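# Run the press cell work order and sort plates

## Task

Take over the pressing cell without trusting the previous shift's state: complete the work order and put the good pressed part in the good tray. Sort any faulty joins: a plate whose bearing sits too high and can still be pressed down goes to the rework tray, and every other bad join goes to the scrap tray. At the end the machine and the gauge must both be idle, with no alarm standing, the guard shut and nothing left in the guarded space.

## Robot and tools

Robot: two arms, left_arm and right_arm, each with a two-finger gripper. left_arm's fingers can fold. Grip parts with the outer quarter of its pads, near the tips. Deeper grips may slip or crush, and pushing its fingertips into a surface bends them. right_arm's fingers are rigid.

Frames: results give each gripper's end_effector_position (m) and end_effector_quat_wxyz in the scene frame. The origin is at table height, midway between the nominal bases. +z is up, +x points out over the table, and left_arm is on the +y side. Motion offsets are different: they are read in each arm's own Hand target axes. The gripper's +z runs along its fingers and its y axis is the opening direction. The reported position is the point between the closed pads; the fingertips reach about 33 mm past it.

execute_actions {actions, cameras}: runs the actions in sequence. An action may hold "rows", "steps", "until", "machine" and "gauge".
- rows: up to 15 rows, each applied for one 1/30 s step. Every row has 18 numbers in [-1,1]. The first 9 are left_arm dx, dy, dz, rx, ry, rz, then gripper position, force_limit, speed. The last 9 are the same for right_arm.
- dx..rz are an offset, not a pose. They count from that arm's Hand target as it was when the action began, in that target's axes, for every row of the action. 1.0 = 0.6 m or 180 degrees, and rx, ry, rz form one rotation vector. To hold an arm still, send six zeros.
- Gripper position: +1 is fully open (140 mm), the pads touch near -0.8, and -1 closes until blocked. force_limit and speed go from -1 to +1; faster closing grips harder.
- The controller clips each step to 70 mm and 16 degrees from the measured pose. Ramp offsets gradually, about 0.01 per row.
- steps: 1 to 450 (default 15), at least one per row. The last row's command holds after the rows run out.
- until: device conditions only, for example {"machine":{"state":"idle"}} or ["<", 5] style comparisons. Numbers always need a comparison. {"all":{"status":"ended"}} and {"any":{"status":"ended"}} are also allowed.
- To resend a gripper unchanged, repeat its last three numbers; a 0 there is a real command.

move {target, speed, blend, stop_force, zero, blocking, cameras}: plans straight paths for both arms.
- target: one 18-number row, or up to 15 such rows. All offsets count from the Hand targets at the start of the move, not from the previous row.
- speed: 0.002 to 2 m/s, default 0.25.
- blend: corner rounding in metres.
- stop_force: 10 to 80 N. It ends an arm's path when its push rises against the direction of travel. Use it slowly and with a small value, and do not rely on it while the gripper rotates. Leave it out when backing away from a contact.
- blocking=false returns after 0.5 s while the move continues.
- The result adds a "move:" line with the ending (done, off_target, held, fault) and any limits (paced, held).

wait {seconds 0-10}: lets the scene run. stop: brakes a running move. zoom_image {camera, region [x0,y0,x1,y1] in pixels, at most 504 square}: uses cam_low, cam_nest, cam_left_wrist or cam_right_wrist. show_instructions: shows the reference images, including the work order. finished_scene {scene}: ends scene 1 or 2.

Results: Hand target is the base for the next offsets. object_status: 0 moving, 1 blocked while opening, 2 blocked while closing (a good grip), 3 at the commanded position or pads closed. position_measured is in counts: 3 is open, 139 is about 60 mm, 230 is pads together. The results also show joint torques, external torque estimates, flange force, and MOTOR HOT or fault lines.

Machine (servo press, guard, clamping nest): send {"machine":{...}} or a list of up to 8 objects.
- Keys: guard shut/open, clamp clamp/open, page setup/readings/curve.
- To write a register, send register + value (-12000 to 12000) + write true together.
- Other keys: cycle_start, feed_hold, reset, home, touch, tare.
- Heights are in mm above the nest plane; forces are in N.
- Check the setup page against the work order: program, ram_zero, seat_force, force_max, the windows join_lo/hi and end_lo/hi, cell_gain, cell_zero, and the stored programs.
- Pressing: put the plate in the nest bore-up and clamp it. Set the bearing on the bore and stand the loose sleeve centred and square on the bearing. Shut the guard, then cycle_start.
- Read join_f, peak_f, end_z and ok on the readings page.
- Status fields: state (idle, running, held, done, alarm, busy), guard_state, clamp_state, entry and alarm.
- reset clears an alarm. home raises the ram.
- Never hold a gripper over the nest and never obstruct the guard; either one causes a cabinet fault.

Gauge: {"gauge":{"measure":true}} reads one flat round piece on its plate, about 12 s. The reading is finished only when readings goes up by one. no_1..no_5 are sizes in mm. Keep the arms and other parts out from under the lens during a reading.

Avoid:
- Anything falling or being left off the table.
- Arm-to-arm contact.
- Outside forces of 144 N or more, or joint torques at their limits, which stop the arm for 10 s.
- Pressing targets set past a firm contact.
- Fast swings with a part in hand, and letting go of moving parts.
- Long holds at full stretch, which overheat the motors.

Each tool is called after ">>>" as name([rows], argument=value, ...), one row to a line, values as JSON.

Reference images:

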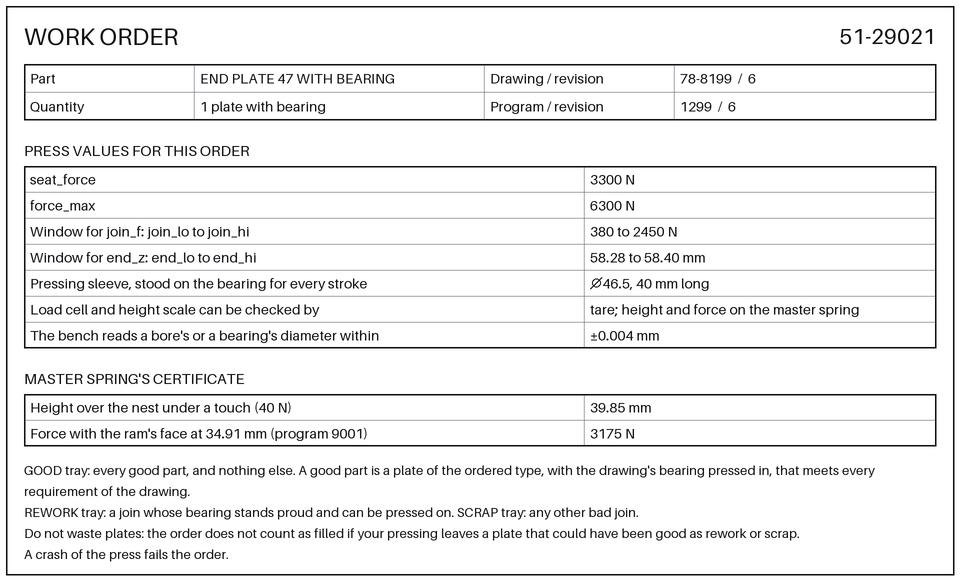

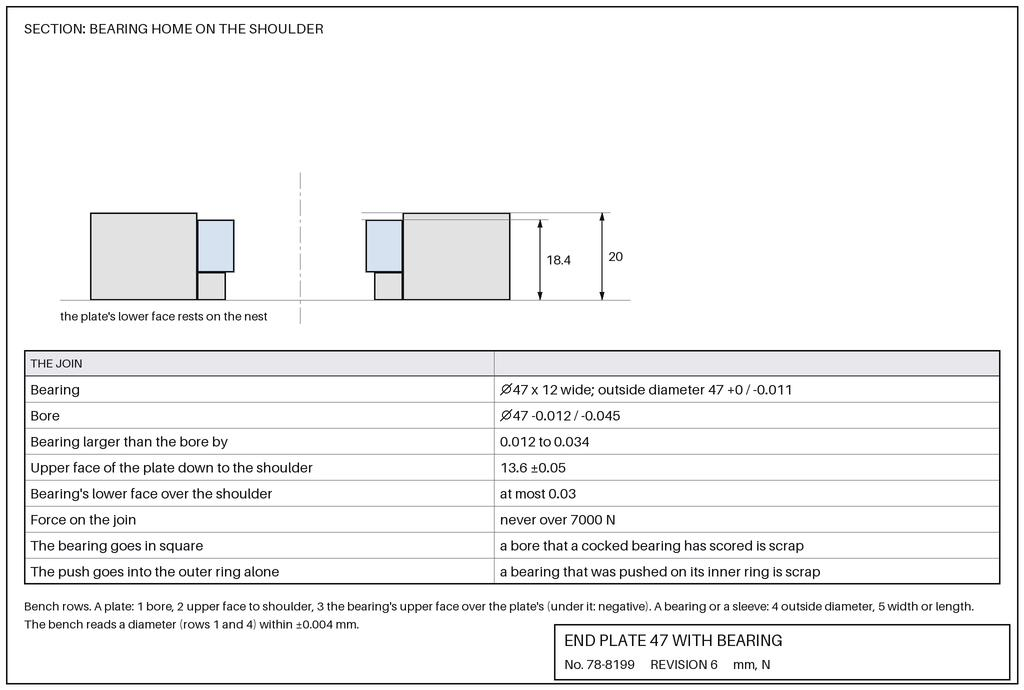

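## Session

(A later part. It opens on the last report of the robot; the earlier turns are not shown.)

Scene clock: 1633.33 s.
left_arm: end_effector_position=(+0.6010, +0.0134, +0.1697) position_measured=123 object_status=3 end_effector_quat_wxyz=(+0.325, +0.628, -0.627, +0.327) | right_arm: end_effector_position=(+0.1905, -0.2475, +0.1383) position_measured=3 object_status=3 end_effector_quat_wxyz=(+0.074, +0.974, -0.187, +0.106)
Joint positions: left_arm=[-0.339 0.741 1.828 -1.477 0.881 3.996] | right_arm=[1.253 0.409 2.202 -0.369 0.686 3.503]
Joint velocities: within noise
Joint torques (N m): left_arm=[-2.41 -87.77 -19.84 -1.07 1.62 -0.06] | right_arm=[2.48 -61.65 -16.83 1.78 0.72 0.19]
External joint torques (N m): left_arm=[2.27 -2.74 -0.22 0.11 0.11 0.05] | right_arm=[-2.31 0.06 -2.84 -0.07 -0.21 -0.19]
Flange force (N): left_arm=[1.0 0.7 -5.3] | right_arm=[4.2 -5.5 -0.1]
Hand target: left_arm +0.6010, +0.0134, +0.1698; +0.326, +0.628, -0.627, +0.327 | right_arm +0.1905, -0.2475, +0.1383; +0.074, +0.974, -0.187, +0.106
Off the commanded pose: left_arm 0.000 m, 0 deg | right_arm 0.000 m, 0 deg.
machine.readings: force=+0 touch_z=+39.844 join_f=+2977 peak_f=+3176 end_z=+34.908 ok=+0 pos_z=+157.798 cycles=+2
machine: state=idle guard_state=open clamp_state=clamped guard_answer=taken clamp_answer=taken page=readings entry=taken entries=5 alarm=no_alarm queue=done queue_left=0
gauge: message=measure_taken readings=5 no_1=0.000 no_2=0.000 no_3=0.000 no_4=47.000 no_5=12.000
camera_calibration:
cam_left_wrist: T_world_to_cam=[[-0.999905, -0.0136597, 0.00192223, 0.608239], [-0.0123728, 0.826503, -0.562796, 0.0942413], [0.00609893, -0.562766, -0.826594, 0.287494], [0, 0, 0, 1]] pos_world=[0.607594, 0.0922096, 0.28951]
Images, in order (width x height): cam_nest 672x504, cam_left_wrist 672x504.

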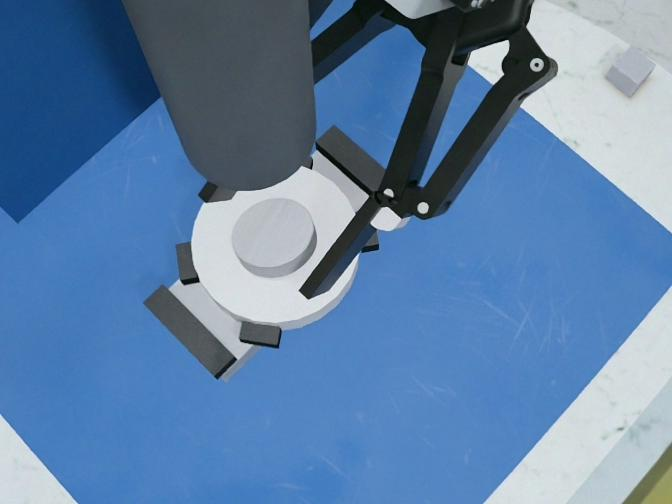

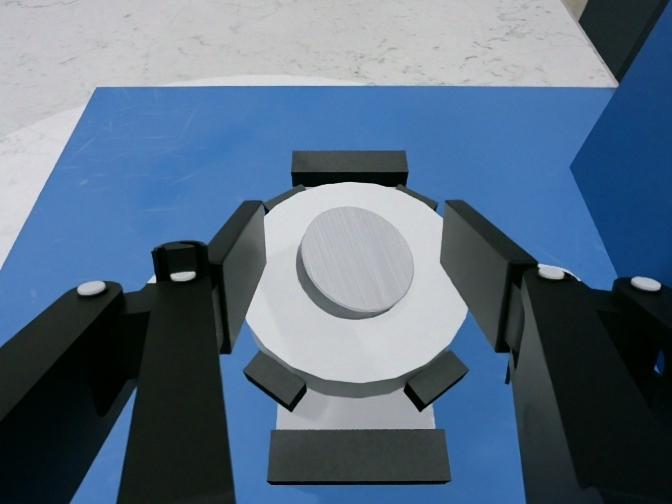

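>>> execute_actions([
  {"rows":[[0,0,0,0,0,0,-1,-0.02,-1,0,0,0,0,0,0,1,1,1]],"steps":75},
], cameras=[])

>>> move([
  [0.0273,0,-0.0191,0,0,0,-1,-0.02,-1,0,0,0,0,0,0,1,1,1],
  [-0.0638,0,-0.1489,0,0,0,-1,-0.02,-1,0,0,0,0,0,0,1,1,1],
], speed=0.08, blend=0.01, cameras=["cam_nest","cam_left_wrist"])

>>> zoom_image(camera="cam_nest", region=[220, 190, 330, 300])

>>> zoom_image(camera="cam_nest", region=[180, 150, 380, 350])

>>> zoom_image(camera="cam_left_wrist", region=[260, 80, 440, 260])

Scene clock: 1666.77 s.
left_arm: end_effector_position=(+0.6010, +0.0134, +0.1698) position_measured=160 object_status=2 end_effector_quat_wxyz=(+0.326, +0.628, -0.627, +0.327) | right_arm: end_effector_position=(+0.1905, -0.2475, +0.1383) position_measured=3 object_status=3 end_effector_quat_wxyz=(+0.074, +0.974, -0.187, +0.106)
Joint positions: left_arm=[-0.339 0.741 1.828 -1.477 0.881 3.996] | right_arm=[1.253 0.409 2.202 -0.369 0.686 3.503]
Joint velocities: within noise
Joint torques (N m): left_arm=[-0.83 -74.19 -17.5 -0.01 -3.85 0.04] | right_arm=[2.31 -61.52 -16.91 1.74 0.75 0.17]
External joint torques (N m): left_arm=[0.8 -16.27 -2.58 -0.95 5.58 -0.04] | right_arm=[-2.27 0.14 -2.78 -0.04 -0.24 -0.17]
Flange force (N): left_arm=[14.5 7.5 -18.4] | right_arm=[4.0 -5.5 0.0]
Hand target: left_arm +0.6010, +0.0134, +0.1698; +0.326, +0.628, -0.627, +0.327 | right_arm +0.1905, -0.2475, +0.1383; +0.074, +0.974, -0.187, +0.106
Off the commanded pose: left_arm 0.000 m, 0 deg | right_arm 0.000 m, 0 deg.
machine.readings: force=+0 touch_z=+39.844 join_f=+2977 peak_f=+3176 end_z=+34.908 ok=+0 pos_z=+157.798 cycles=+2
machine: state=idle guard_state=open clamp_state=clamped guard_answer=taken clamp_answer=taken page=readings entry=taken entries=5 alarm=no_alarm queue=done queue_left=0
gauge: message=measure_taken readings=5 no_1=0.000 no_2=0.000 no_3=0.000 no_4=47.000 no_5=12.000
No camera images: "cameras" was empty.

Scene clock: 1668.50 s.
left_arm: end_effector_position=(+0.6008, +0.1085, +0.1897) position_measured=160 object_status=2 end_effector_quat_wxyz=(+0.326, +0.628, -0.627, +0.327) | right_arm: end_effector_position=(+0.1905, -0.2475, +0.1383) position_measured=3 object_status=3 end_effector_quat_wxyz=(+0.074, +0.974, -0.187, +0.106)
Joint positions: left_arm=[-0.211 0.692 1.877 -1.377 0.95 4.008] | right_arm=[1.253 0.409 2.202 -0.369 0.686 3.503]
Joint velocities: within noise
Joint torques (N m): left_arm=[-2.18 -84.13 -19.85 -0.98 1.74 -0.07] | right_arm=[2.46 -61.35 -16.93 1.79 0.69 0.22]
External joint torques (N m): left_arm=[2.13 -2.15 0.15 0.21 0.01 0.07] | right_arm=[-2.43 -0.08 -2.75 -0.09 -0.19 -0.21]
Flange force (N): left_arm=[0.5 1.4 -4.8] | right_arm=[4.5 -5.3 -0.3]
Hand target: left_arm +0.6008, +0.1085, +0.1897; +0.326, +0.628, -0.627, +0.327 | right_arm +0.1905, -0.2475, +0.1383; +0.074, +0.974, -0.187, +0.106
Off the commanded pose: left_arm 0.000 m, 0 deg | right_arm 0.000 m, 0 deg.
machine.readings: force=+0 touch_z=+39.844 join_f=+2977 peak_f=+3176 end_z=+34.908 ok=+0 pos_z=+157.798 cycles=+2
machine: state=idle guard_state=open clamp_state=clamped guard_answer=taken clamp_answer=taken page=readings entry=taken entries=5 alarm=no_alarm queue=done queue_left=0
gauge: message=measure_taken readings=5 no_1=0.000 no_2=0.000 no_3=0.000 no_4=47.000 no_5=12.000
move: done
camera_calibration:
cam_left_wrist: T_world_to_cam=[[-0.999905, -0.0136596, 0.00192321, 0.609401], [-0.0123729, 0.826471, -0.562843, 0.0268334], [0.00609875, -0.562813, -0.826562, 0.357601], [0, 0, 0, 1]] pos_world=[0.607494, 0.18741, 0.30951]
Images, in order (width x height): cam_nest 672x504, cam_left_wrist 672x504.

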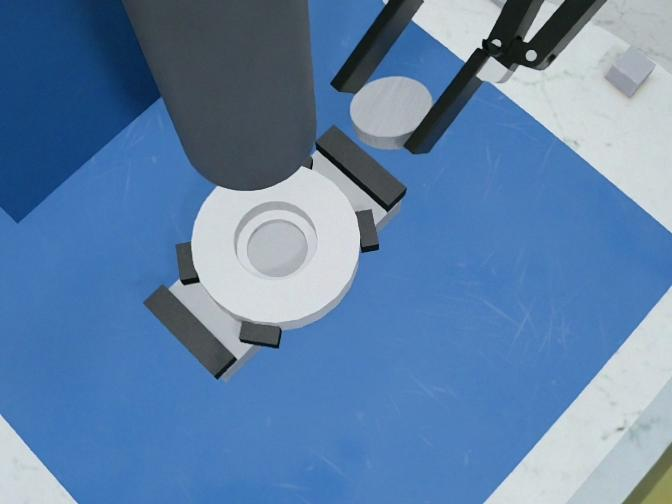

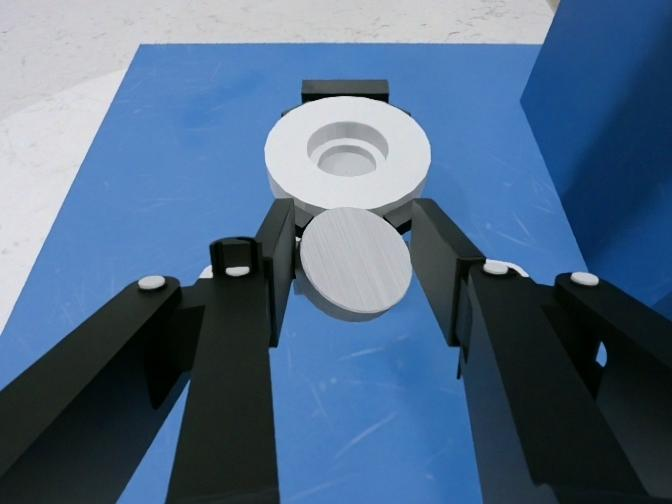

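Scaled by 4.582 from the camera's 672x504 image, which has a finer 960x720 frame.

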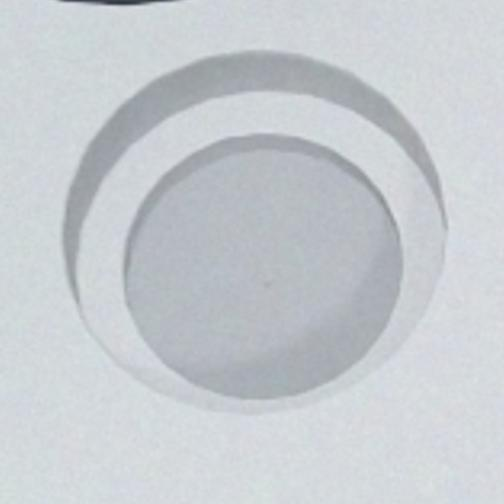

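Scaled by 2.520 from the camera's 672x504 image, which has a finer 960x720 frame.

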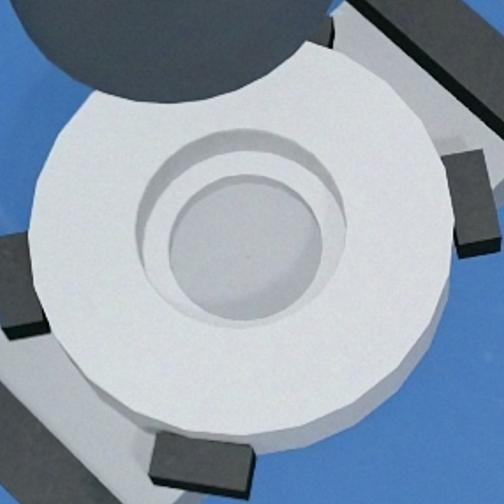

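Scaled by 2.800 from the camera's 672x504 image, which has a finer 960x720 frame.

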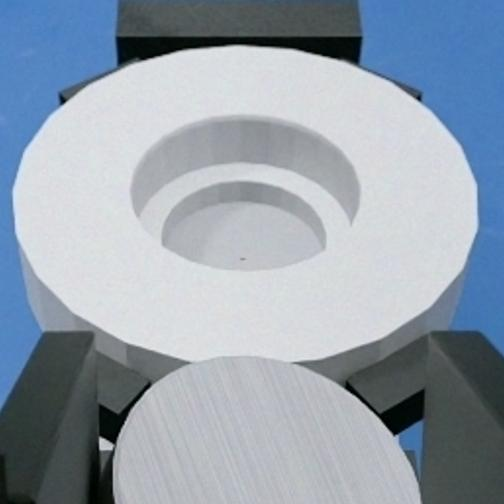

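>>> move(target=[0.0832,0.0213,0.1353,0,0,0,-1,-0.02,-1,0,0,0,0,0,0,1,1,1], speed=0.08, cameras=[])

>>> move(target=[-0.0225,0,0.0158,0,0,0,-1,-0.02,-1,0,0,0,0,0,0,1,1,1], speed=0.01, stop_force=15, cameras=["cam_left_wrist"])

>>> zoom_image(camera="cam_left_wrist", region=[230, 150, 480, 400])

Scene clock: 1688.30 s.
left_arm: end_effector_position=(+0.5882, +0.0133, +0.1840) position_measured=160 object_status=2 end_effector_quat_wxyz=(+0.326, +0.628, -0.627, +0.327) | right_arm: end_effector_position=(+0.1905, -0.2475, +0.1383) position_measured=3 object_status=3 end_effector_quat_wxyz=(+0.074, +0.974, -0.187, +0.106)
Joint positions: left_arm=[-0.346 0.71 1.855 -1.478 0.878 3.989] | right_arm=[1.253 0.409 2.202 -0.369 0.686 3.503]
Joint velocities: within noise
Joint torques (N m): left_arm=[-2.28 -86.27 -20.25 -1.2 1.78 -0.03] | right_arm=[2.15 -61.19 -16.99 1.75 0.76 0.17]
External joint torques (N m): left_arm=[2.32 -1.87 0.07 0.24 -0.05 0.02] | right_arm=[-2.1 0 -2.6 -0.04 -0.24 -0.17]
Flange force (N): left_arm=[0.2 0.3 -4.8] | right_arm=[3.8 -5.0 -0.1]
Hand target: left_arm +0.5882, +0.0133, +0.1839; +0.326, +0.628, -0.627, +0.327 | right_arm +0.1905, -0.2475, +0.1383; +0.074, +0.974, -0.187, +0.106
Off the commanded pose: left_arm 0.000 m, 0 deg | right_arm 0.000 m, 0 deg.
machine.readings: force=+0 touch_z=+39.844 join_f=+2977 peak_f=+3176 end_z=+34.908 ok=+0 pos_z=+157.798 cycles=+2
machine: state=idle guard_state=open clamp_state=clamped guard_answer=taken clamp_answer=taken page=readings entry=taken entries=5 alarm=no_alarm queue=done queue_left=0
gauge: message=measure_taken readings=5 no_1=0.000 no_2=0.000 no_3=0.000 no_4=47.000 no_5=12.000
move: done
No camera images: "cameras" was empty.

Scene clock: 1690.33 s.
left_arm: end_effector_position=(+0.5882, +0.0133, +0.1694) position_measured=160 object_status=2 end_effector_quat_wxyz=(+0.326, +0.628, -0.627, +0.327) | right_arm: end_effector_position=(+0.1905, -0.2475, +0.1383) position_measured=3 object_status=3 end_effector_quat_wxyz=(+0.074, +0.974, -0.187, +0.106)
Joint positions: left_arm=[-0.346 0.731 1.854 -1.495 0.877 4.016] | right_arm=[1.253 0.409 2.202 -0.369 0.686 3.503]
Joint velocities: within noise
Joint torques (N m): left_arm=[-6.61 -69.85 -13.72 0.78 -2.76 0.35] | right_arm=[2.17 -61.27 -16.95 1.83 0.76 0.19]
External joint torques (N m): left_arm=[6.49 -19.18 -5.66 -1.76 4.53 -0.35] | right_arm=[-1.97 -0.35 -2.74 -0.11 -0.25 -0.19]
Flange force (N): left_arm=[14.8 1.8 -24.5] | right_arm=[3.8 -4.8 -0.7]
Hand target: left_arm +0.5882, +0.0133, +0.1694; +0.326, +0.628, -0.627, +0.327 (not the last commanded pose) | right_arm +0.1905, -0.2475, +0.1383; +0.074, +0.974, -0.187, +0.106
Off the commanded pose: left_arm 0.002 m, 0 deg | right_arm 0.000 m, 0 deg.
machine.readings: force=+0 touch_z=+39.844 join_f=+2977 peak_f=+3176 end_z=+34.908 ok=+0 pos_z=+157.798 cycles=+2
machine: state=idle guard_state=open clamp_state=clamped guard_answer=taken clamp_answer=taken page=readings entry=taken entries=5 alarm=no_alarm queue=done queue_left=0
gauge: message=measure_taken readings=5 no_1=0.000 no_2=0.000 no_3=0.000 no_4=47.000 no_5=12.000
move: contact (left_arm)
camera_calibration:
cam_left_wrist: T_world_to_cam=[[-0.999904, -0.0137164, 0.001842, 0.595568], [-0.0123736, 0.826424, -0.562912, 0.093983], [0.00619887, -0.562881, -0.826515, 0.287113], [0, 0, 0, 1]] pos_world=[0.594894, 0.0921097, 0.28911]
Images, in order (width x height): cam_left_wrist 672x504.

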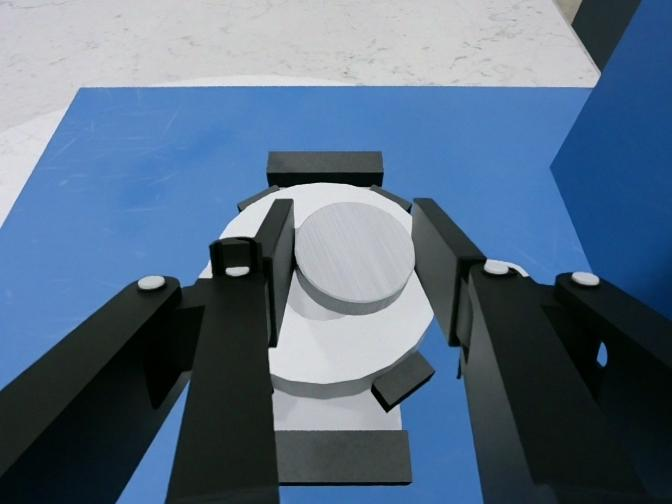

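Scaled by 2.016 from the camera's 672x504 image, which has a finer 960x720 frame.

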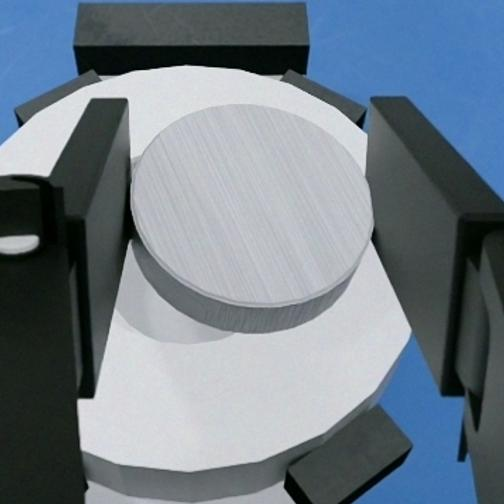

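>>> execute_actions([
  {"rows":[[0,0,0,0,0,0,-0.05,-0.02,-0.9,0,0,0,0,0,0,1,1,1]],"steps":40},
  {"rows":[[0.0004,0,-0.0003,0,0,0,-1,-1,-1,0,0,0,0,0,0,1,1,1]],"steps":80},
], cameras=["cam_nest","cam_left_wrist"])

>>> zoom_image(camera="cam_left_wrist", region=[230, 150, 480, 400])

>>> zoom_image(camera="cam_nest", region=[180, 150, 380, 350])

Scene clock: 1702.00 s.
left_arm: end_effector_position=(+0.5882, +0.0133, +0.1697) position_measured=160 object_status=2 end_effector_quat_wxyz=(+0.326, +0.628, -0.627, +0.327) | right_arm: end_effector_position=(+0.1905, -0.2475, +0.1383) position_measured=3 object_status=3 end_effector_quat_wxyz=(+0.074, +0.974, -0.187, +0.106)
Joint positions: left_arm=[-0.346 0.73 1.854 -1.495 0.877 4.015] | right_arm=[1.253 0.409 2.202 -0.369 0.686 3.503]
Joint velocities: within noise
Joint torques (N m): left_arm=[-0.82 -77.79 -19.63 -0.93 -2.65 0.18] | right_arm=[2.44 -61.14 -16.99 1.83 0.71 0.23]
External joint torques (N m): left_arm=[0.65 -11.03 0.41 -0.03 4.42 -0.19] | right_arm=[-2.25 -0.35 -2.69 -0.11 -0.21 -0.22]
External joint torques at the end of the 1st action: left_arm=[1.96 -3.16 -0.24 0.01 0.2 0.07] | right_arm=[-2.39 0.26 -2.7 -0.13 -0.19 -0.22]
Flange force (N): left_arm=[9.5 8.0 -15.2] | right_arm=[4.3 -4.8 -0.7]
Flange force at the end of the 1st action (N): left_arm=[1.6 1.2 -5.4] | right_arm=[4.3 -5.5 0.3]
Hand target: left_arm +0.5882, +0.0133, +0.1697; +0.326, +0.628, -0.627, +0.327 | right_arm +0.1905, -0.2475, +0.1383; +0.074, +0.974, -0.187, +0.106
Off the commanded pose: left_arm 0.000 m, 0 deg | right_arm 0.000 m, 0 deg.
machine.readings: force=+0 touch_z=+39.844 join_f=+2977 peak_f=+3176 end_z=+34.908 ok=+0 pos_z=+157.798 cycles=+2
machine: state=idle guard_state=open clamp_state=clamped guard_answer=taken clamp_answer=taken page=readings entry=taken entries=5 alarm=no_alarm queue=done queue_left=0
gauge: message=measure_taken readings=5 no_1=0.000 no_2=0.000 no_3=0.000 no_4=47.000 no_5=12.000
camera_calibration:
cam_left_wrist: T_world_to_cam=[[-0.999905, -0.0136597, 0.00192435, 0.59554], [-0.0123731, 0.826425, -0.562911, 0.0940685], [0.00609887, -0.562881, -0.826515, 0.287477], [0, 0, 0, 1]] pos_world=[0.594894, 0.0922097, 0.28941]
Images, in order (width x height): cam_nest 672x504, cam_left_wrist 672x504.

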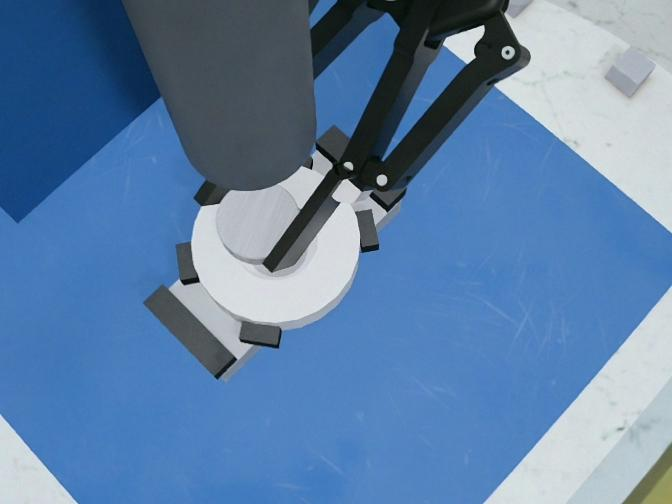

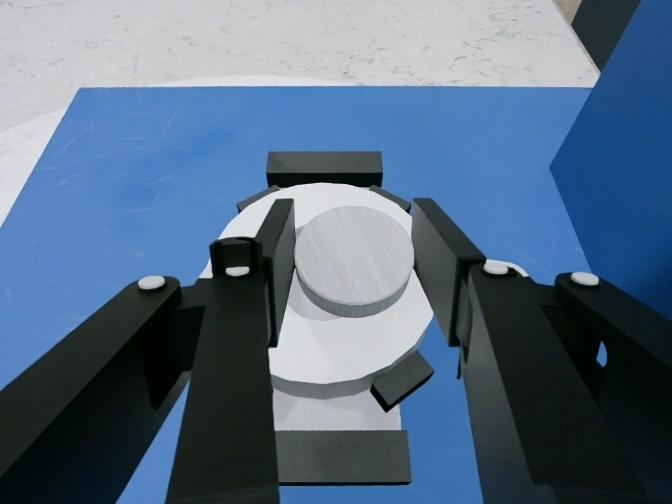

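Scaled by 2.016 from the camera's 672x504 image, which has a finer 960x720 frame.

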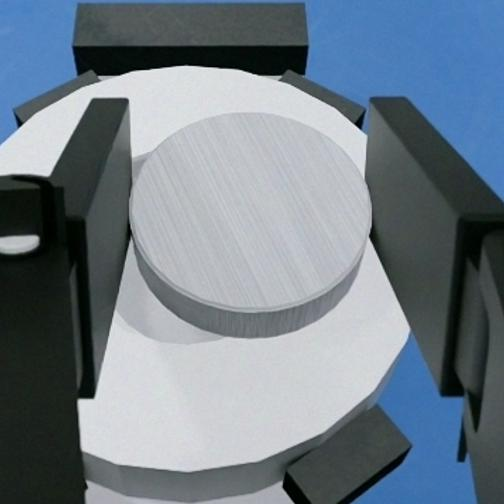

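Scaled by 2.520 from the camera's 672x504 image, which has a finer 960x720 frame.

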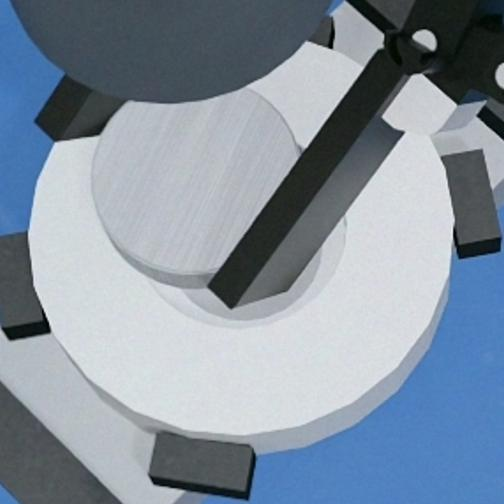

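>>> move([
  [0.0134,0,-0.0094,0,0,0,-1,-1,-1,0,0,0,0,0,0,1,1,1],
  [0.0131,-0.0205,-0.0098,0,0,0,-1,-1,-1,0,0,0,0,0,0,1,1,1],
], speed=0.03, cameras=[])

>>> move(target=[-0.0171,0,0.012,0,0,0,-1,-1,-1,0,0,0,0,0,0,1,1,1], speed=0.008, stop_force=10, cameras=["cam_nest"])

>>> zoom_image(camera="cam_nest", region=[220, 190, 330, 300])

Scene clock: 1711.77 s.
left_arm: end_effector_position=(+0.6005, +0.0136, +0.1795) position_measured=160 object_status=2 end_effector_quat_wxyz=(+0.326, +0.628, -0.627, +0.327) | right_arm: end_effector_position=(+0.1905, -0.2475, +0.1383) position_measured=3 object_status=3 end_effector_quat_wxyz=(+0.074, +0.974, -0.187, +0.106)
Joint positions: left_arm=[-0.339 0.727 1.83 -1.467 0.883 3.98] | right_arm=[1.253 0.409 2.202 -0.369 0.686 3.503]
Joint velocities: within noise
Joint torques (N m): left_arm=[-2.46 -87.86 -20.53 -1.14 1.69 -0.1] | right_arm=[2.89 -61.17 -16.83 1.78 0.78 0.17]
External joint torques (N m): left_arm=[2.41 -1.94 0.24 0.2 0.03 0.1] | right_arm=[-2.62 -0.48 -2.78 -0.07 -0.27 -0.16]
Flange force (N): left_arm=[-0.1 0.9 -4.9] | right_arm=[5.0 -4.8 -0.7]
Hand target: left_arm +0.6005, +0.0136, +0.1795; +0.326, +0.628, -0.627, +0.327 | right_arm +0.1905, -0.2475, +0.1383; +0.074, +0.974, -0.187, +0.106
Off the commanded pose: left_arm 0.000 m, 0 deg | right_arm 0.000 m, 0 deg.
machine.readings: force=+0 touch_z=+39.844 join_f=+2977 peak_f=+3176 end_z=+34.908 ok=+0 pos_z=+157.798 cycles=+2
machine: state=idle guard_state=open clamp_state=clamped guard_answer=taken clamp_answer=taken page=readings entry=taken entries=5 alarm=no_alarm queue=done queue_left=0
gauge: message=measure_taken readings=5 no_1=0.000 no_2=0.000 no_3=0.000 no_4=47.000 no_5=12.000
move: done
No camera images: "cameras" was empty.

Scene clock: 1713.57 s.
left_arm: end_effector_position=(+0.6006, +0.0136, +0.1699) position_measured=160 object_status=2 end_effector_quat_wxyz=(+0.326, +0.627, -0.627, +0.327) | right_arm: end_effector_position=(+0.1905, -0.2475, +0.1383) position_measured=3 object_status=3 end_effector_quat_wxyz=(+0.074, +0.974, -0.187, +0.106)
Joint positions: left_arm=[-0.339 0.741 1.829 -1.478 0.881 3.997] | right_arm=[1.253 0.409 2.202 -0.369 0.686 3.503]
Joint velocities: within noise
Joint torques (N m): left_arm=[-4.61 -77.38 -19.06 -0.79 -1.47 0.02] | right_arm=[2.66 -61.57 -17 1.78 0.73 0.15]
External joint torques (N m): left_arm=[4.53 -12.91 -0.89 -0.17 3.21 -0.02] | right_arm=[-2.44 -0.29 -2.72 -0.07 -0.23 -0.14]
Flange force (N): left_arm=[8.8 6.1 -19.4] | right_arm=[4.5 -4.9 -0.5]
Hand target: left_arm +0.6006, +0.0136, +0.1699; +0.326, +0.627, -0.627, +0.327 (not the last commanded pose) | right_arm +0.1905, -0.2475, +0.1383; +0.074, +0.974, -0.187, +0.106
Off the commanded pose: left_arm 0.003 m, 0 deg | right_arm 0.000 m, 0 deg.
machine.readings: force=+0 touch_z=+39.844 join_f=+2977 peak_f=+3176 end_z=+34.908 ok=+0 pos_z=+157.798 cycles=+2
machine: state=idle guard_state=open clamp_state=clamped guard_answer=taken clamp_answer=taken page=readings entry=taken entries=5 alarm=no_alarm queue=done queue_left=0
gauge: message=measure_taken readings=5 no_1=0.000 no_2=0.000 no_3=0.000 no_4=47.000 no_5=12.000
move: contact (left_arm)
Images, in order (width x height): cam_nest 672x504.

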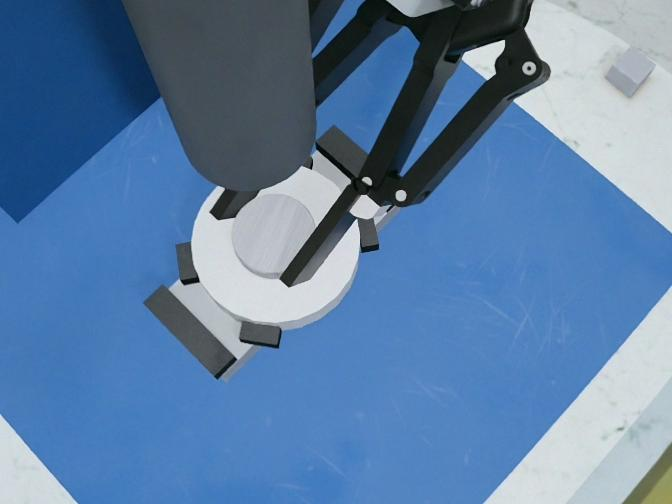

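Scaled by 4.582 from the camera's 672x504 image, which has a finer 960x720 frame.

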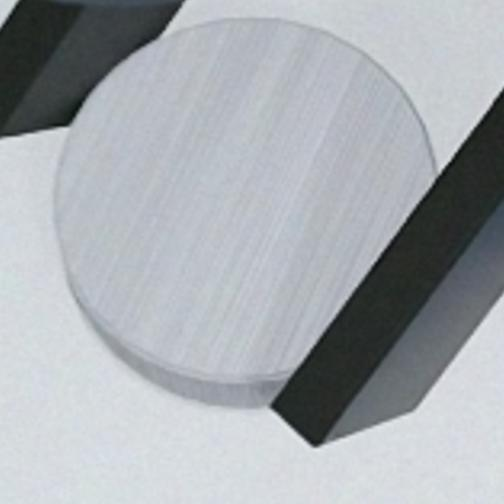

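>>> execute_actions([
  {"rows":[[0.00027,0.0001,-0.00019,0,0,0,-1,-1,-1,0,0,0,0,0,0,1,1,1]],"steps":15},
], cameras=[])

>>> execute_actions([
  {"rows":[[0.00014,0,-0.0001,0,0,0,-1,-1,-1,0,0,0,0,0,0,1,1,1]],"steps":15},
], cameras=[])

Scene clock: 1729.10 s.
left_arm: end_effector_position=(+0.6005, +0.0136, +0.1701) position_measured=160 object_status=2 end_effector_quat_wxyz=(+0.326, +0.627, -0.627, +0.327) | right_arm: end_effector_position=(+0.1905, -0.2475, +0.1383) position_measured=3 object_status=3 end_effector_quat_wxyz=(+0.074, +0.974, -0.187, +0.106)
Joint positions: left_arm=[-0.339 0.74 1.83 -1.477 0.881 3.997] | right_arm=[1.253 0.409 2.202 -0.369 0.686 3.503]
Joint velocities: within noise
Joint torques (N m): left_arm=[-3.07 -82.58 -17.66 -0.4 0.08 -0.1] | right_arm=[2.56 -61.47 -16.83 1.8 0.75 0.2]
External joint torques (N m): left_arm=[3.02 -7.82 -2.23 -0.55 1.66 0.1] | right_arm=[-2.4 -0.02 -2.8 -0.09 -0.24 -0.19]
Flange force (N): left_arm=[5.4 1.0 -10.3] | right_arm=[4.4 -5.3 -0.1]
Hand target: left_arm +0.6005, +0.0136, +0.1701; +0.326, +0.627, -0.627, +0.327 | right_arm +0.1905, -0.2475, +0.1383; +0.074, +0.974, -0.187, +0.106
Off the commanded pose: left_arm 0.000 m, 0 deg | right_arm 0.000 m, 0 deg.
machine.readings: force=+0 touch_z=+39.844 join_f=+2977 peak_f=+3176 end_z=+34.908 ok=+0 pos_z=+157.798 cycles=+2
machine: state=idle guard_state=open clamp_state=clamped guard_answer=taken clamp_answer=taken page=readings entry=taken entries=5 alarm=no_alarm queue=done queue_left=0
gauge: message=measure_taken readings=5 no_1=0.000 no_2=0.000 no_3=0.000 no_4=47.000 no_5=12.000
No camera images: "cameras" was empty.

Scene clock: 1729.80 s.
left_arm: end_effector_position=(+0.6005, +0.0136, +0.1702) position_measured=160 object_status=2 end_effector_quat_wxyz=(+0.326, +0.627, -0.627, +0.327) | right_arm: end_effector_position=(+0.1905, -0.2475, +0.1383) position_measured=3 object_status=3 end_effector_quat_wxyz=(+0.074, +0.974, -0.187, +0.106)
Joint positions: left_arm=[-0.339 0.74 1.83 -1.477 0.881 3.996] | right_arm=[1.253 0.409 2.202 -0.369 0.686 3.503]
Joint velocities: within noise
Joint torques (N m): left_arm=[-1.27 -84.43 -18.63 -0.46 0.33 -0.06] | right_arm=[2.36 -61.16 -16.74 1.81 0.77 0.17]
External joint torques (N m): left_arm=[1.15 -5.91 -1.3 -0.5 1.41 0.06] | right_arm=[-2.23 0 -2.93 -0.1 -0.26 -0.17]
Flange force (N): left_arm=[4.7 2.1 -6.8] | right_arm=[4.0 -5.6 -0.2]
Hand target: left_arm +0.6005, +0.0136, +0.1702; +0.326, +0.627, -0.627, +0.327 | right_arm +0.1905, -0.2475, +0.1383; +0.074, +0.974, -0.187, +0.106
Off the commanded pose: left_arm 0.000 m, 0 deg | right_arm 0.000 m, 0 deg.
machine.readings: force=+0 touch_z=+39.844 join_f=+2977 peak_f=+3176 end_z=+34.908 ok=+0 pos_z=+157.798 cycles=+2
machine: state=idle guard_state=open clamp_state=clamped guard_answer=taken clamp_answer=taken page=readings entry=taken entries=5 alarm=no_alarm queue=done queue_left=0
gauge: message=measure_taken readings=5 no_1=0.000 no_2=0.000 no_3=0.000 no_4=47.000 no_5=12.000
No camera images: "cameras" was empty.

>>> execute_actions([
  {"rows":[[0.00014,0,-0.0001,0,0,0,-1,-1,-1,0,0,0,0,0,0,1,1,1]],"steps":15},
], cameras=[])

>>> execute_actions([
  {"rows":[[0,0,0,0,0,0,0.05,-1,-0.98,0,0,0,0,0,0,1,1,1]],"steps":75},
], cameras=["cam_nest","cam_left_wrist"])

>>> zoom_image(camera="cam_nest", region=[220, 190, 330, 300])

>>> zoom_image(camera="cam_left_wrist", region=[230, 150, 480, 400])

Scene clock: 1738.10 s.
left_arm: end_effector_position=(+0.6005, +0.0136, +0.1703) position_measured=160 object_status=2 end_effector_quat_wxyz=(+0.326, +0.627, -0.627, +0.327) | right_arm: end_effector_position=(+0.1905, -0.2475, +0.1383) position_measured=3 object_status=3 end_effector_quat_wxyz=(+0.074, +0.974, -0.187, +0.106)
Joint positions: left_arm=[-0.339 0.74 1.83 -1.477 0.881 3.996] | right_arm=[1.253 0.409 2.202 -0.369 0.686 3.503]
Joint velocities: within noise
Joint torques (N m): left_arm=[-1.38 -86.93 -19.11 -0.79 1.04 -0.11] | right_arm=[2.4 -61.28 -17.05 1.74 0.69 0.19]
External joint torques (N m): left_arm=[1.27 -3.21 -0.7 -0.17 0.7 0.11] | right_arm=[-2.4 0.42 -2.51 -0.04 -0.18 -0.18]
Flange force (N): left_arm=[2.0 0.8 -4.4] | right_arm=[4.2 -5.4 0.5]
Hand target: left_arm +0.6005, +0.0136, +0.1703; +0.326, +0.627, -0.627, +0.327 | right_arm +0.1905, -0.2475, +0.1383; +0.074, +0.974, -0.187, +0.106
Off the commanded pose: left_arm 0.000 m, 0 deg | right_arm 0.000 m, 0 deg.
machine.readings: force=+0 touch_z=+39.844 join_f=+2977 peak_f=+3176 end_z=+34.908 ok=+0 pos_z=+157.798 cycles=+2
machine: state=idle guard_state=open clamp_state=clamped guard_answer=taken clamp_answer=taken page=readings entry=taken entries=5 alarm=no_alarm queue=done queue_left=0
gauge: message=measure_taken readings=5 no_1=0.000 no_2=0.000 no_3=0.000 no_4=47.000 no_5=12.000
No camera images: "cameras" was empty.

Scene clock: 1740.80 s.
left_arm: end_effector_position=(+0.6005, +0.0136, +0.1703) position_measured=123 object_status=3 end_effector_quat_wxyz=(+0.326, +0.627, -0.627, +0.327) | right_arm: end_effector_position=(+0.1905, -0.2475, +0.1383) position_measured=3 object_status=3 end_effector_quat_wxyz=(+0.074, +0.974, -0.187, +0.106)
Joint positions: left_arm=[-0.339 0.74 1.83 -1.477 0.881 3.996] | right_arm=[1.253 0.409 2.202 -0.369 0.686 3.503]
Joint velocities: within noise
Joint torques (N m): left_arm=[-1.86 -87.8 -19.89 -1.05 1.64 -0.09] | right_arm=[2.5 -61.24 -16.97 1.75 0.67 0.2]
External joint torques (N m): left_arm=[1.7 -2.37 -0.03 0.1 0.09 0.09] | right_arm=[-2.19 -0.02 -2.64 -0.03 -0.16 -0.19]
Flange force (N): left_arm=[1.0 1.1 -4.4] | right_arm=[4.0 -5.1 -0.3]
Hand target: left_arm +0.6005, +0.0136, +0.1703; +0.326, +0.627, -0.627, +0.327 | right_arm +0.1905, -0.2475, +0.1383; +0.074, +0.974, -0.187, +0.106
Off the commanded pose: left_arm 0.000 m, 0 deg | right_arm 0.000 m, 0 deg.
machine.readings: force=+0 touch_z=+39.844 join_f=+2977 peak_f=+3176 end_z=+34.908 ok=+0 pos_z=+157.798 cycles=+2
machine: state=idle guard_state=open clamp_state=clamped guard_answer=taken clamp_answer=taken page=readings entry=taken entries=5 alarm=no_alarm queue=done queue_left=0
gauge: message=measure_taken readings=5 no_1=0.000 no_2=0.000 no_3=0.000 no_4=47.000 no_5=12.000
camera_calibration:
cam_left_wrist: T_world_to_cam=[[-0.999904, -0.0137161, 0.00184178, 0.60777], [-0.0123733, 0.826424, -0.562912, 0.0943097], [0.00619887, -0.562881, -0.826515, 0.288006], [0, 0, 0, 1]] pos_world=[0.607094, 0.0925097, 0.29001]
Images, in order (width x height): cam_nest 672x504, cam_left_wrist 672x504.

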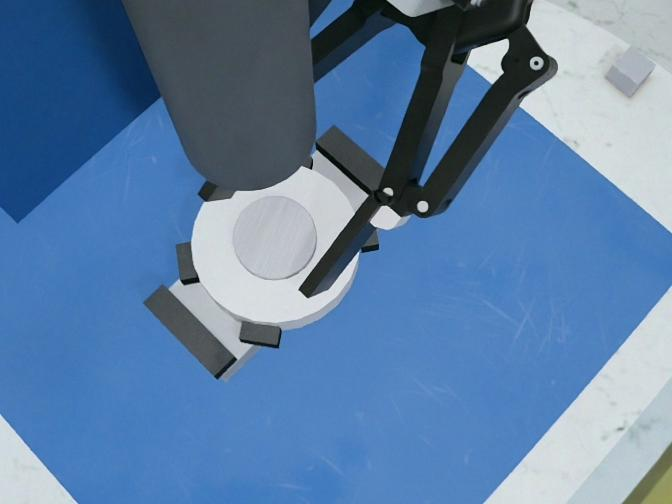

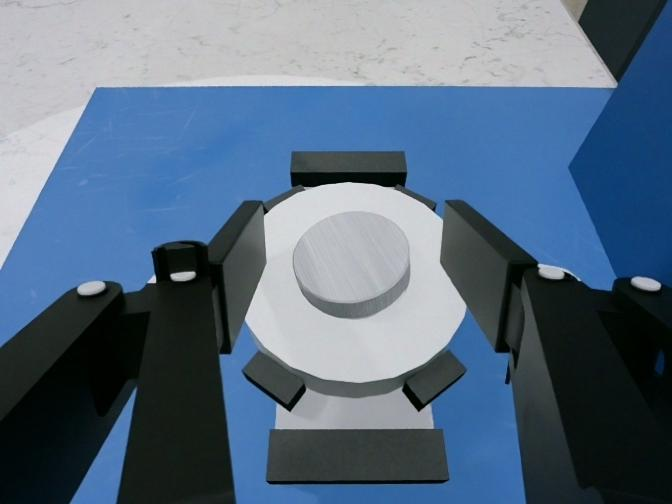

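Scaled by 4.582 from the camera's 672x504 image, which has a finer 960x720 frame.

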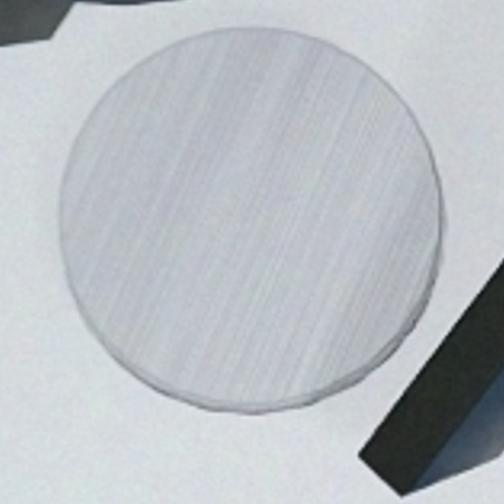

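Scaled by 2.016 from the camera's 672x504 image, which has a finer 960x720 frame.

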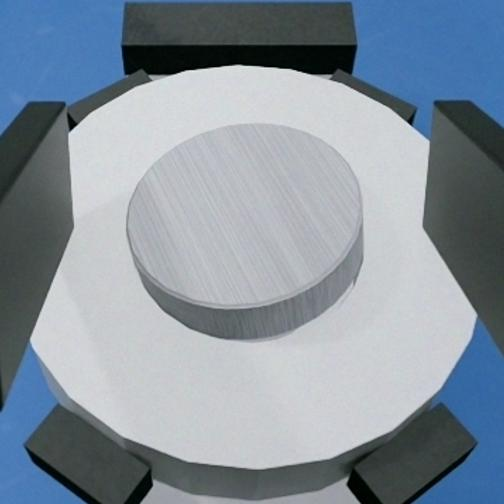

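>>> execute_actions([
  {"rows":[[0,0,0,0,0,0,-1,-1,-1,0,0,0,0,0,0,1,1,1]],"steps":80},
], cameras=[])

>>> move([
  [0.0191,0,-0.0134,0,0,0,-1,-1,-1,0,0,0,0,0,0,1,1,1],
  [0.0191,-0.0217,-0.0134,0,0,0,-1,-1,-1,0,0,0,0,0,0,1,1,1],
], speed=0.03, cameras=[])

>>> move(target=[-0.0225,0,0.0158,0,0,0,-1,-1,-1,0,0,0,0,0,0,1,1,1], speed=0.01, stop_force=15, cameras=["cam_left_wrist"])

>>> zoom_image(camera="cam_left_wrist", region=[230, 150, 480, 400])

Scene clock: 1768.47 s.
left_arm: end_effector_position=(+0.6005, +0.0136, +0.1703) position_measured=159 object_status=2 end_effector_quat_wxyz=(+0.326, +0.627, -0.627, +0.327) | right_arm: end_effector_position=(+0.1905, -0.2475, +0.1383) position_measured=3 object_status=3 end_effector_quat_wxyz=(+0.074, +0.974, -0.187, +0.106)
Joint positions: left_arm=[-0.339 0.74 1.83 -1.477 0.881 3.996] | right_arm=[1.253 0.409 2.202 -0.369 0.686 3.503]
Joint velocities: within noise
Joint torques (N m): left_arm=[-10.96 -82.89 -12.17 1.2 4.19 -0.24] | right_arm=[2.35 -61.34 -16.87 1.7 0.71 0.13]
External joint torques (N m): left_arm=[10.86 -7.31 -7.7 -2.15 -2.45 0.24] | right_arm=[-2.18 0.11 -2.8 0.01 -0.2 -0.12]
Flange force (N): left_arm=[1.0 -10.5 -10.5] | right_arm=[3.8 -5.5 -0.1]
Hand target: left_arm +0.6005, +0.0136, +0.1703; +0.326, +0.627, -0.627, +0.327 | right_arm +0.1905, -0.2475, +0.1383; +0.074, +0.974, -0.187, +0.106
Off the commanded pose: left_arm 0.000 m, 0 deg | right_arm 0.000 m, 0 deg.
machine.readings: force=+0 touch_z=+39.844 join_f=+2977 peak_f=+3176 end_z=+34.908 ok=+0 pos_z=+157.798 cycles=+2
machine: state=idle guard_state=open clamp_state=clamped guard_answer=taken clamp_answer=taken page=readings entry=taken entries=5 alarm=no_alarm queue=done queue_left=0
gauge: message=measure_taken readings=5 no_1=0.000 no_2=0.000 no_3=0.000 no_4=47.000 no_5=12.000
No camera images: "cameras" was empty.

Scene clock: 1769.63 s.
left_arm: end_effector_position=(+0.6135, +0.0136, +0.1843) position_measured=160 object_status=2 end_effector_quat_wxyz=(+0.326, +0.627, -0.627, +0.327) | right_arm: end_effector_position=(+0.1905, -0.2475, +0.1383) position_measured=3 object_status=3 end_effector_quat_wxyz=(+0.074, +0.974, -0.187, +0.106)
Joint positions: left_arm=[-0.333 0.732 1.803 -1.444 0.888 3.952] | right_arm=[1.253 0.409 2.202 -0.369 0.686 3.503]
Joint velocities: within noise
Joint torques (N m): left_arm=[-2.74 -88.74 -21.68 -1.09 1.67 -0.08] | right_arm=[2.37 -61.17 -16.81 1.78 0.75 0.15]
External joint torques (N m): left_arm=[2.77 -2.21 0.44 0.16 0 0.08] | right_arm=[-2.14 -0.49 -2.86 -0.07 -0.24 -0.14]
Flange force (N): left_arm=[-0.2 1.5 -5.5] | right_arm=[4.1 -4.9 -1.0]
Hand target: left_arm +0.6135, +0.0136, +0.1843; +0.326, +0.627, -0.627, +0.327 | right_arm +0.1905, -0.2475, +0.1383; +0.074, +0.974, -0.187, +0.106
Off the commanded pose: left_arm 0.000 m, 0 deg | right_arm 0.000 m, 0 deg.
machine.readings: force=+0 touch_z=+39.844 join_f=+2977 peak_f=+3176 end_z=+34.908 ok=+0 pos_z=+157.798 cycles=+2
machine: state=idle guard_state=open clamp_state=clamped guard_answer=taken clamp_answer=taken page=readings entry=taken entries=5 alarm=no_alarm queue=done queue_left=0
gauge: message=measure_taken readings=5 no_1=0.000 no_2=0.000 no_3=0.000 no_4=47.000 no_5=12.000
move: done
No camera images: "cameras" was empty.

Scene clock: 1771.67 s.
left_arm: end_effector_position=(+0.6136, +0.0136, +0.1696) position_measured=160 object_status=2 end_effector_quat_wxyz=(+0.326, +0.627, -0.627, +0.327) | right_arm: end_effector_position=(+0.1905, -0.2475, +0.1383) position_measured=3 object_status=3 end_effector_quat_wxyz=(+0.074, +0.974, -0.187, +0.106)
Joint positions: left_arm=[-0.333 0.752 1.803 -1.461 0.886 3.978] | right_arm=[1.253 0.409 2.202 -0.369 0.686 3.503]
Joint velocities: within noise
Joint torques (N m): left_arm=[-1.7 -74.24 -17.22 0.2 -3.59 -0.11] | right_arm=[2.35 -61.39 -16.91 1.73 0.74 0.19]
External joint torques (N m): left_arm=[1.45 -17.31 -3.2 -1.14 5.3 0.11] | right_arm=[-2.12 0.09 -2.72 -0.02 -0.24 -0.19]
Flange force (N): left_arm=[14.8 7.5 -19.2] | right_arm=[3.8 -5.3 -0.1]
Hand target: left_arm +0.6135, +0.0136, +0.1696; +0.326, +0.627, -0.627, +0.327 (not the last commanded pose) | right_arm +0.1905, -0.2475, +0.1383; +0.074, +0.974, -0.187, +0.106
Off the commanded pose: left_arm 0.002 m, 0 deg | right_arm 0.000 m, 0 deg.
machine.readings: force=+0 touch_z=+39.844 join_f=+2977 peak_f=+3176 end_z=+34.908 ok=+0 pos_z=+157.798 cycles=+2
machine: state=idle guard_state=open clamp_state=clamped guard_answer=taken clamp_answer=taken page=readings entry=taken entries=5 alarm=no_alarm queue=done queue_left=0
gauge: message=measure_taken readings=5 no_1=0.000 no_2=0.000 no_3=0.000 no_4=47.000 no_5=12.000
move: contact (left_arm)
camera_calibration:
cam_left_wrist: T_world_to_cam=[[-0.999905, -0.0136901, 0.00170673, 0.620907], [-0.012274, 0.826268, -0.563144, 0.0941539], [0.00629928, -0.563111, -0.826357, 0.287343], [0, 0, 0, 1]] pos_world=[0.620194, 0.0925099, 0.28941]
Images, in order (width x height): cam_left_wrist 672x504.

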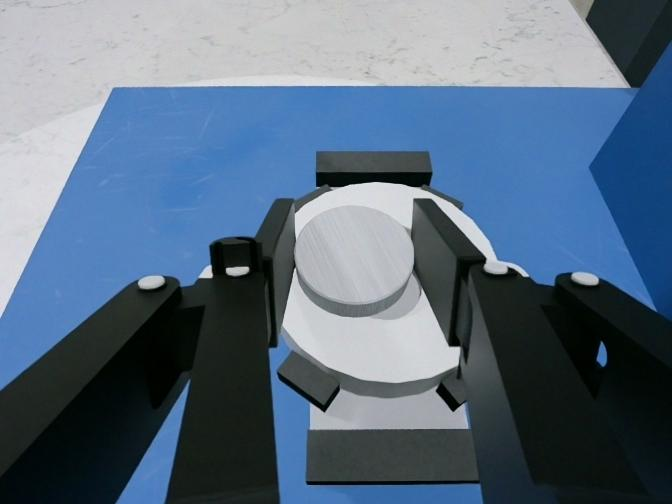

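Scaled by 2.016 from the camera's 672x504 image, which has a finer 960x720 frame.

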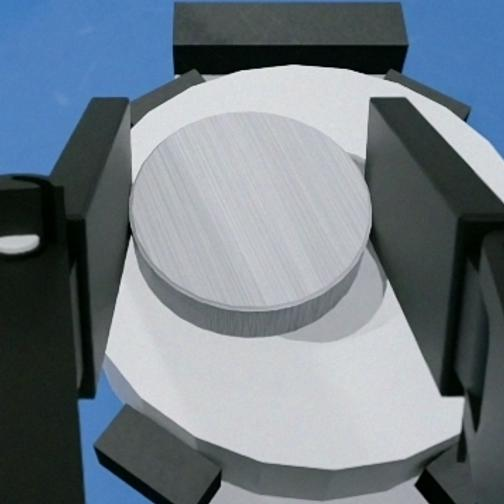

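>>> execute_actions([
  {"rows":[[0,0,0,0,0,0,-0.05,-1,-0.9,0,0,0,0,0,0,1,1,1]],"steps":40},
  {"rows":[[0.0004,0,-0.0003,0,0,0,-1,-1,-1,0,0,0,0,0,0,1,1,1]],"steps":80},
], cameras=["cam_nest","cam_left_wrist"])

>>> zoom_image(camera="cam_left_wrist", region=[230, 150, 480, 400])

Scene clock: 1788.03 s.
left_arm: end_effector_position=(+0.6136, +0.0136, +0.1699) position_measured=160 object_status=2 end_effector_quat_wxyz=(+0.326, +0.627, -0.627, +0.327) | right_arm: end_effector_position=(+0.1905, -0.2475, +0.1383) position_measured=3 object_status=3 end_effector_quat_wxyz=(+0.074, +0.974, -0.187, +0.106)
Joint positions: left_arm=[-0.333 0.752 1.803 -1.46 0.886 3.977] | right_arm=[1.253 0.409 2.202 -0.369 0.686 3.503]
Joint velocities: within noise
Joint torques (N m): left_arm=[-5.03 -81.6 -14.32 0.85 1.41 -0.33] | right_arm=[2.61 -61.44 -16.9 1.71 0.74 0.17]
External joint torques (N m): left_arm=[5.03 -10.16 -6.03 -1.78 0.3 0.33] | right_arm=[-2.44 0.28 -2.75 0 -0.24 -0.17]
External joint torques at the end of the 1st action: left_arm=[2.2 -2.51 -0.35 0.08 0.15 0.06] | right_arm=[-2.32 -0.37 -2.79 -0.05 -0.23 -0.19]
Flange force (N): left_arm=[6.7 -3.2 -10.2] | right_arm=[4.3 -5.6 0.3]
Flange force at the end of the 1st action (N): left_arm=[0.8 0.4 -4.8] | right_arm=[4.4 -4.9 -0.7]
Hand target: left_arm +0.6135, +0.0136, +0.1699; +0.326, +0.627, -0.627, +0.327 | right_arm +0.1905, -0.2475, +0.1383; +0.074, +0.974, -0.187, +0.106
Off the commanded pose: left_arm 0.000 m, 0 deg | right_arm 0.000 m, 0 deg.
machine.readings: force=+0 touch_z=+39.844 join_f=+2977 peak_f=+3176 end_z=+34.908 ok=+0 pos_z=+157.798 cycles=+2
machine: state=idle guard_state=open clamp_state=clamped guard_answer=taken clamp_answer=taken page=readings entry=taken entries=5 alarm=no_alarm queue=done queue_left=0
gauge: message=measure_taken readings=5 no_1=0.000 no_2=0.000 no_3=0.000 no_4=47.000 no_5=12.000
camera_calibration:
cam_left_wrist: T_world_to_cam=[[-0.999905, -0.0136905, 0.00170598, 0.620907], [-0.0122743, 0.8263, -0.563097, 0.0942502], [0.00629944, -0.563064, -0.826389, 0.287513], [0, 0, 0, 1]] pos_world=[0.620194, 0.0925098, 0.28961]
Images, in order (width x height): cam_nest 672x504, cam_left_wrist 672x504.

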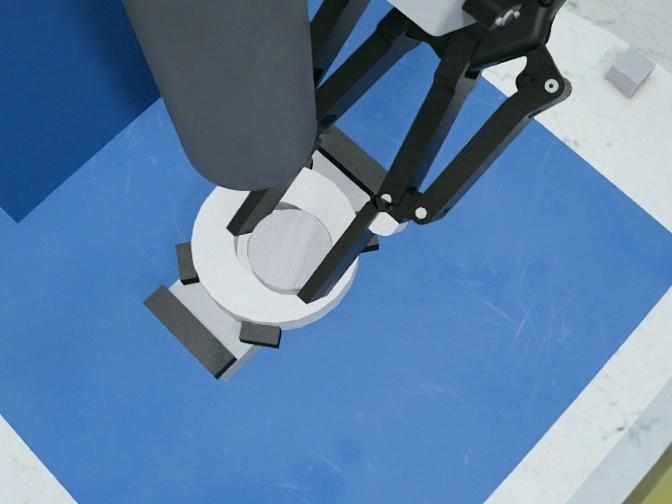

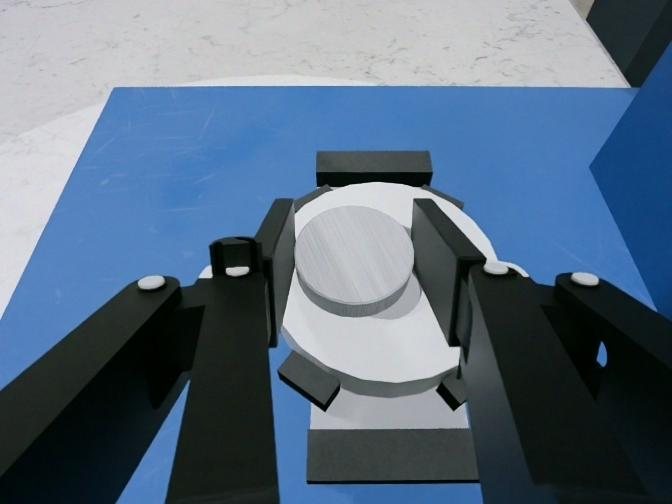

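Scaled by 2.016 from the camera's 672x504 image, which has a finer 960x720 frame.

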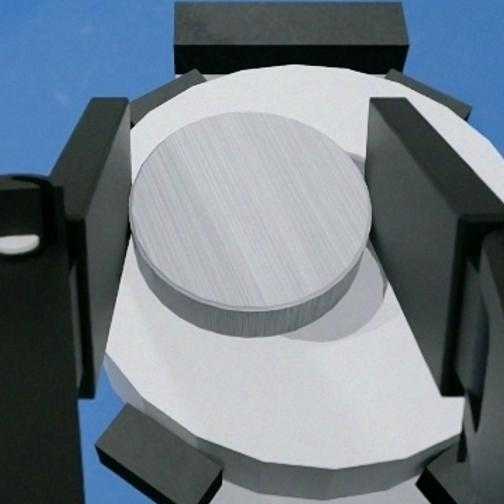

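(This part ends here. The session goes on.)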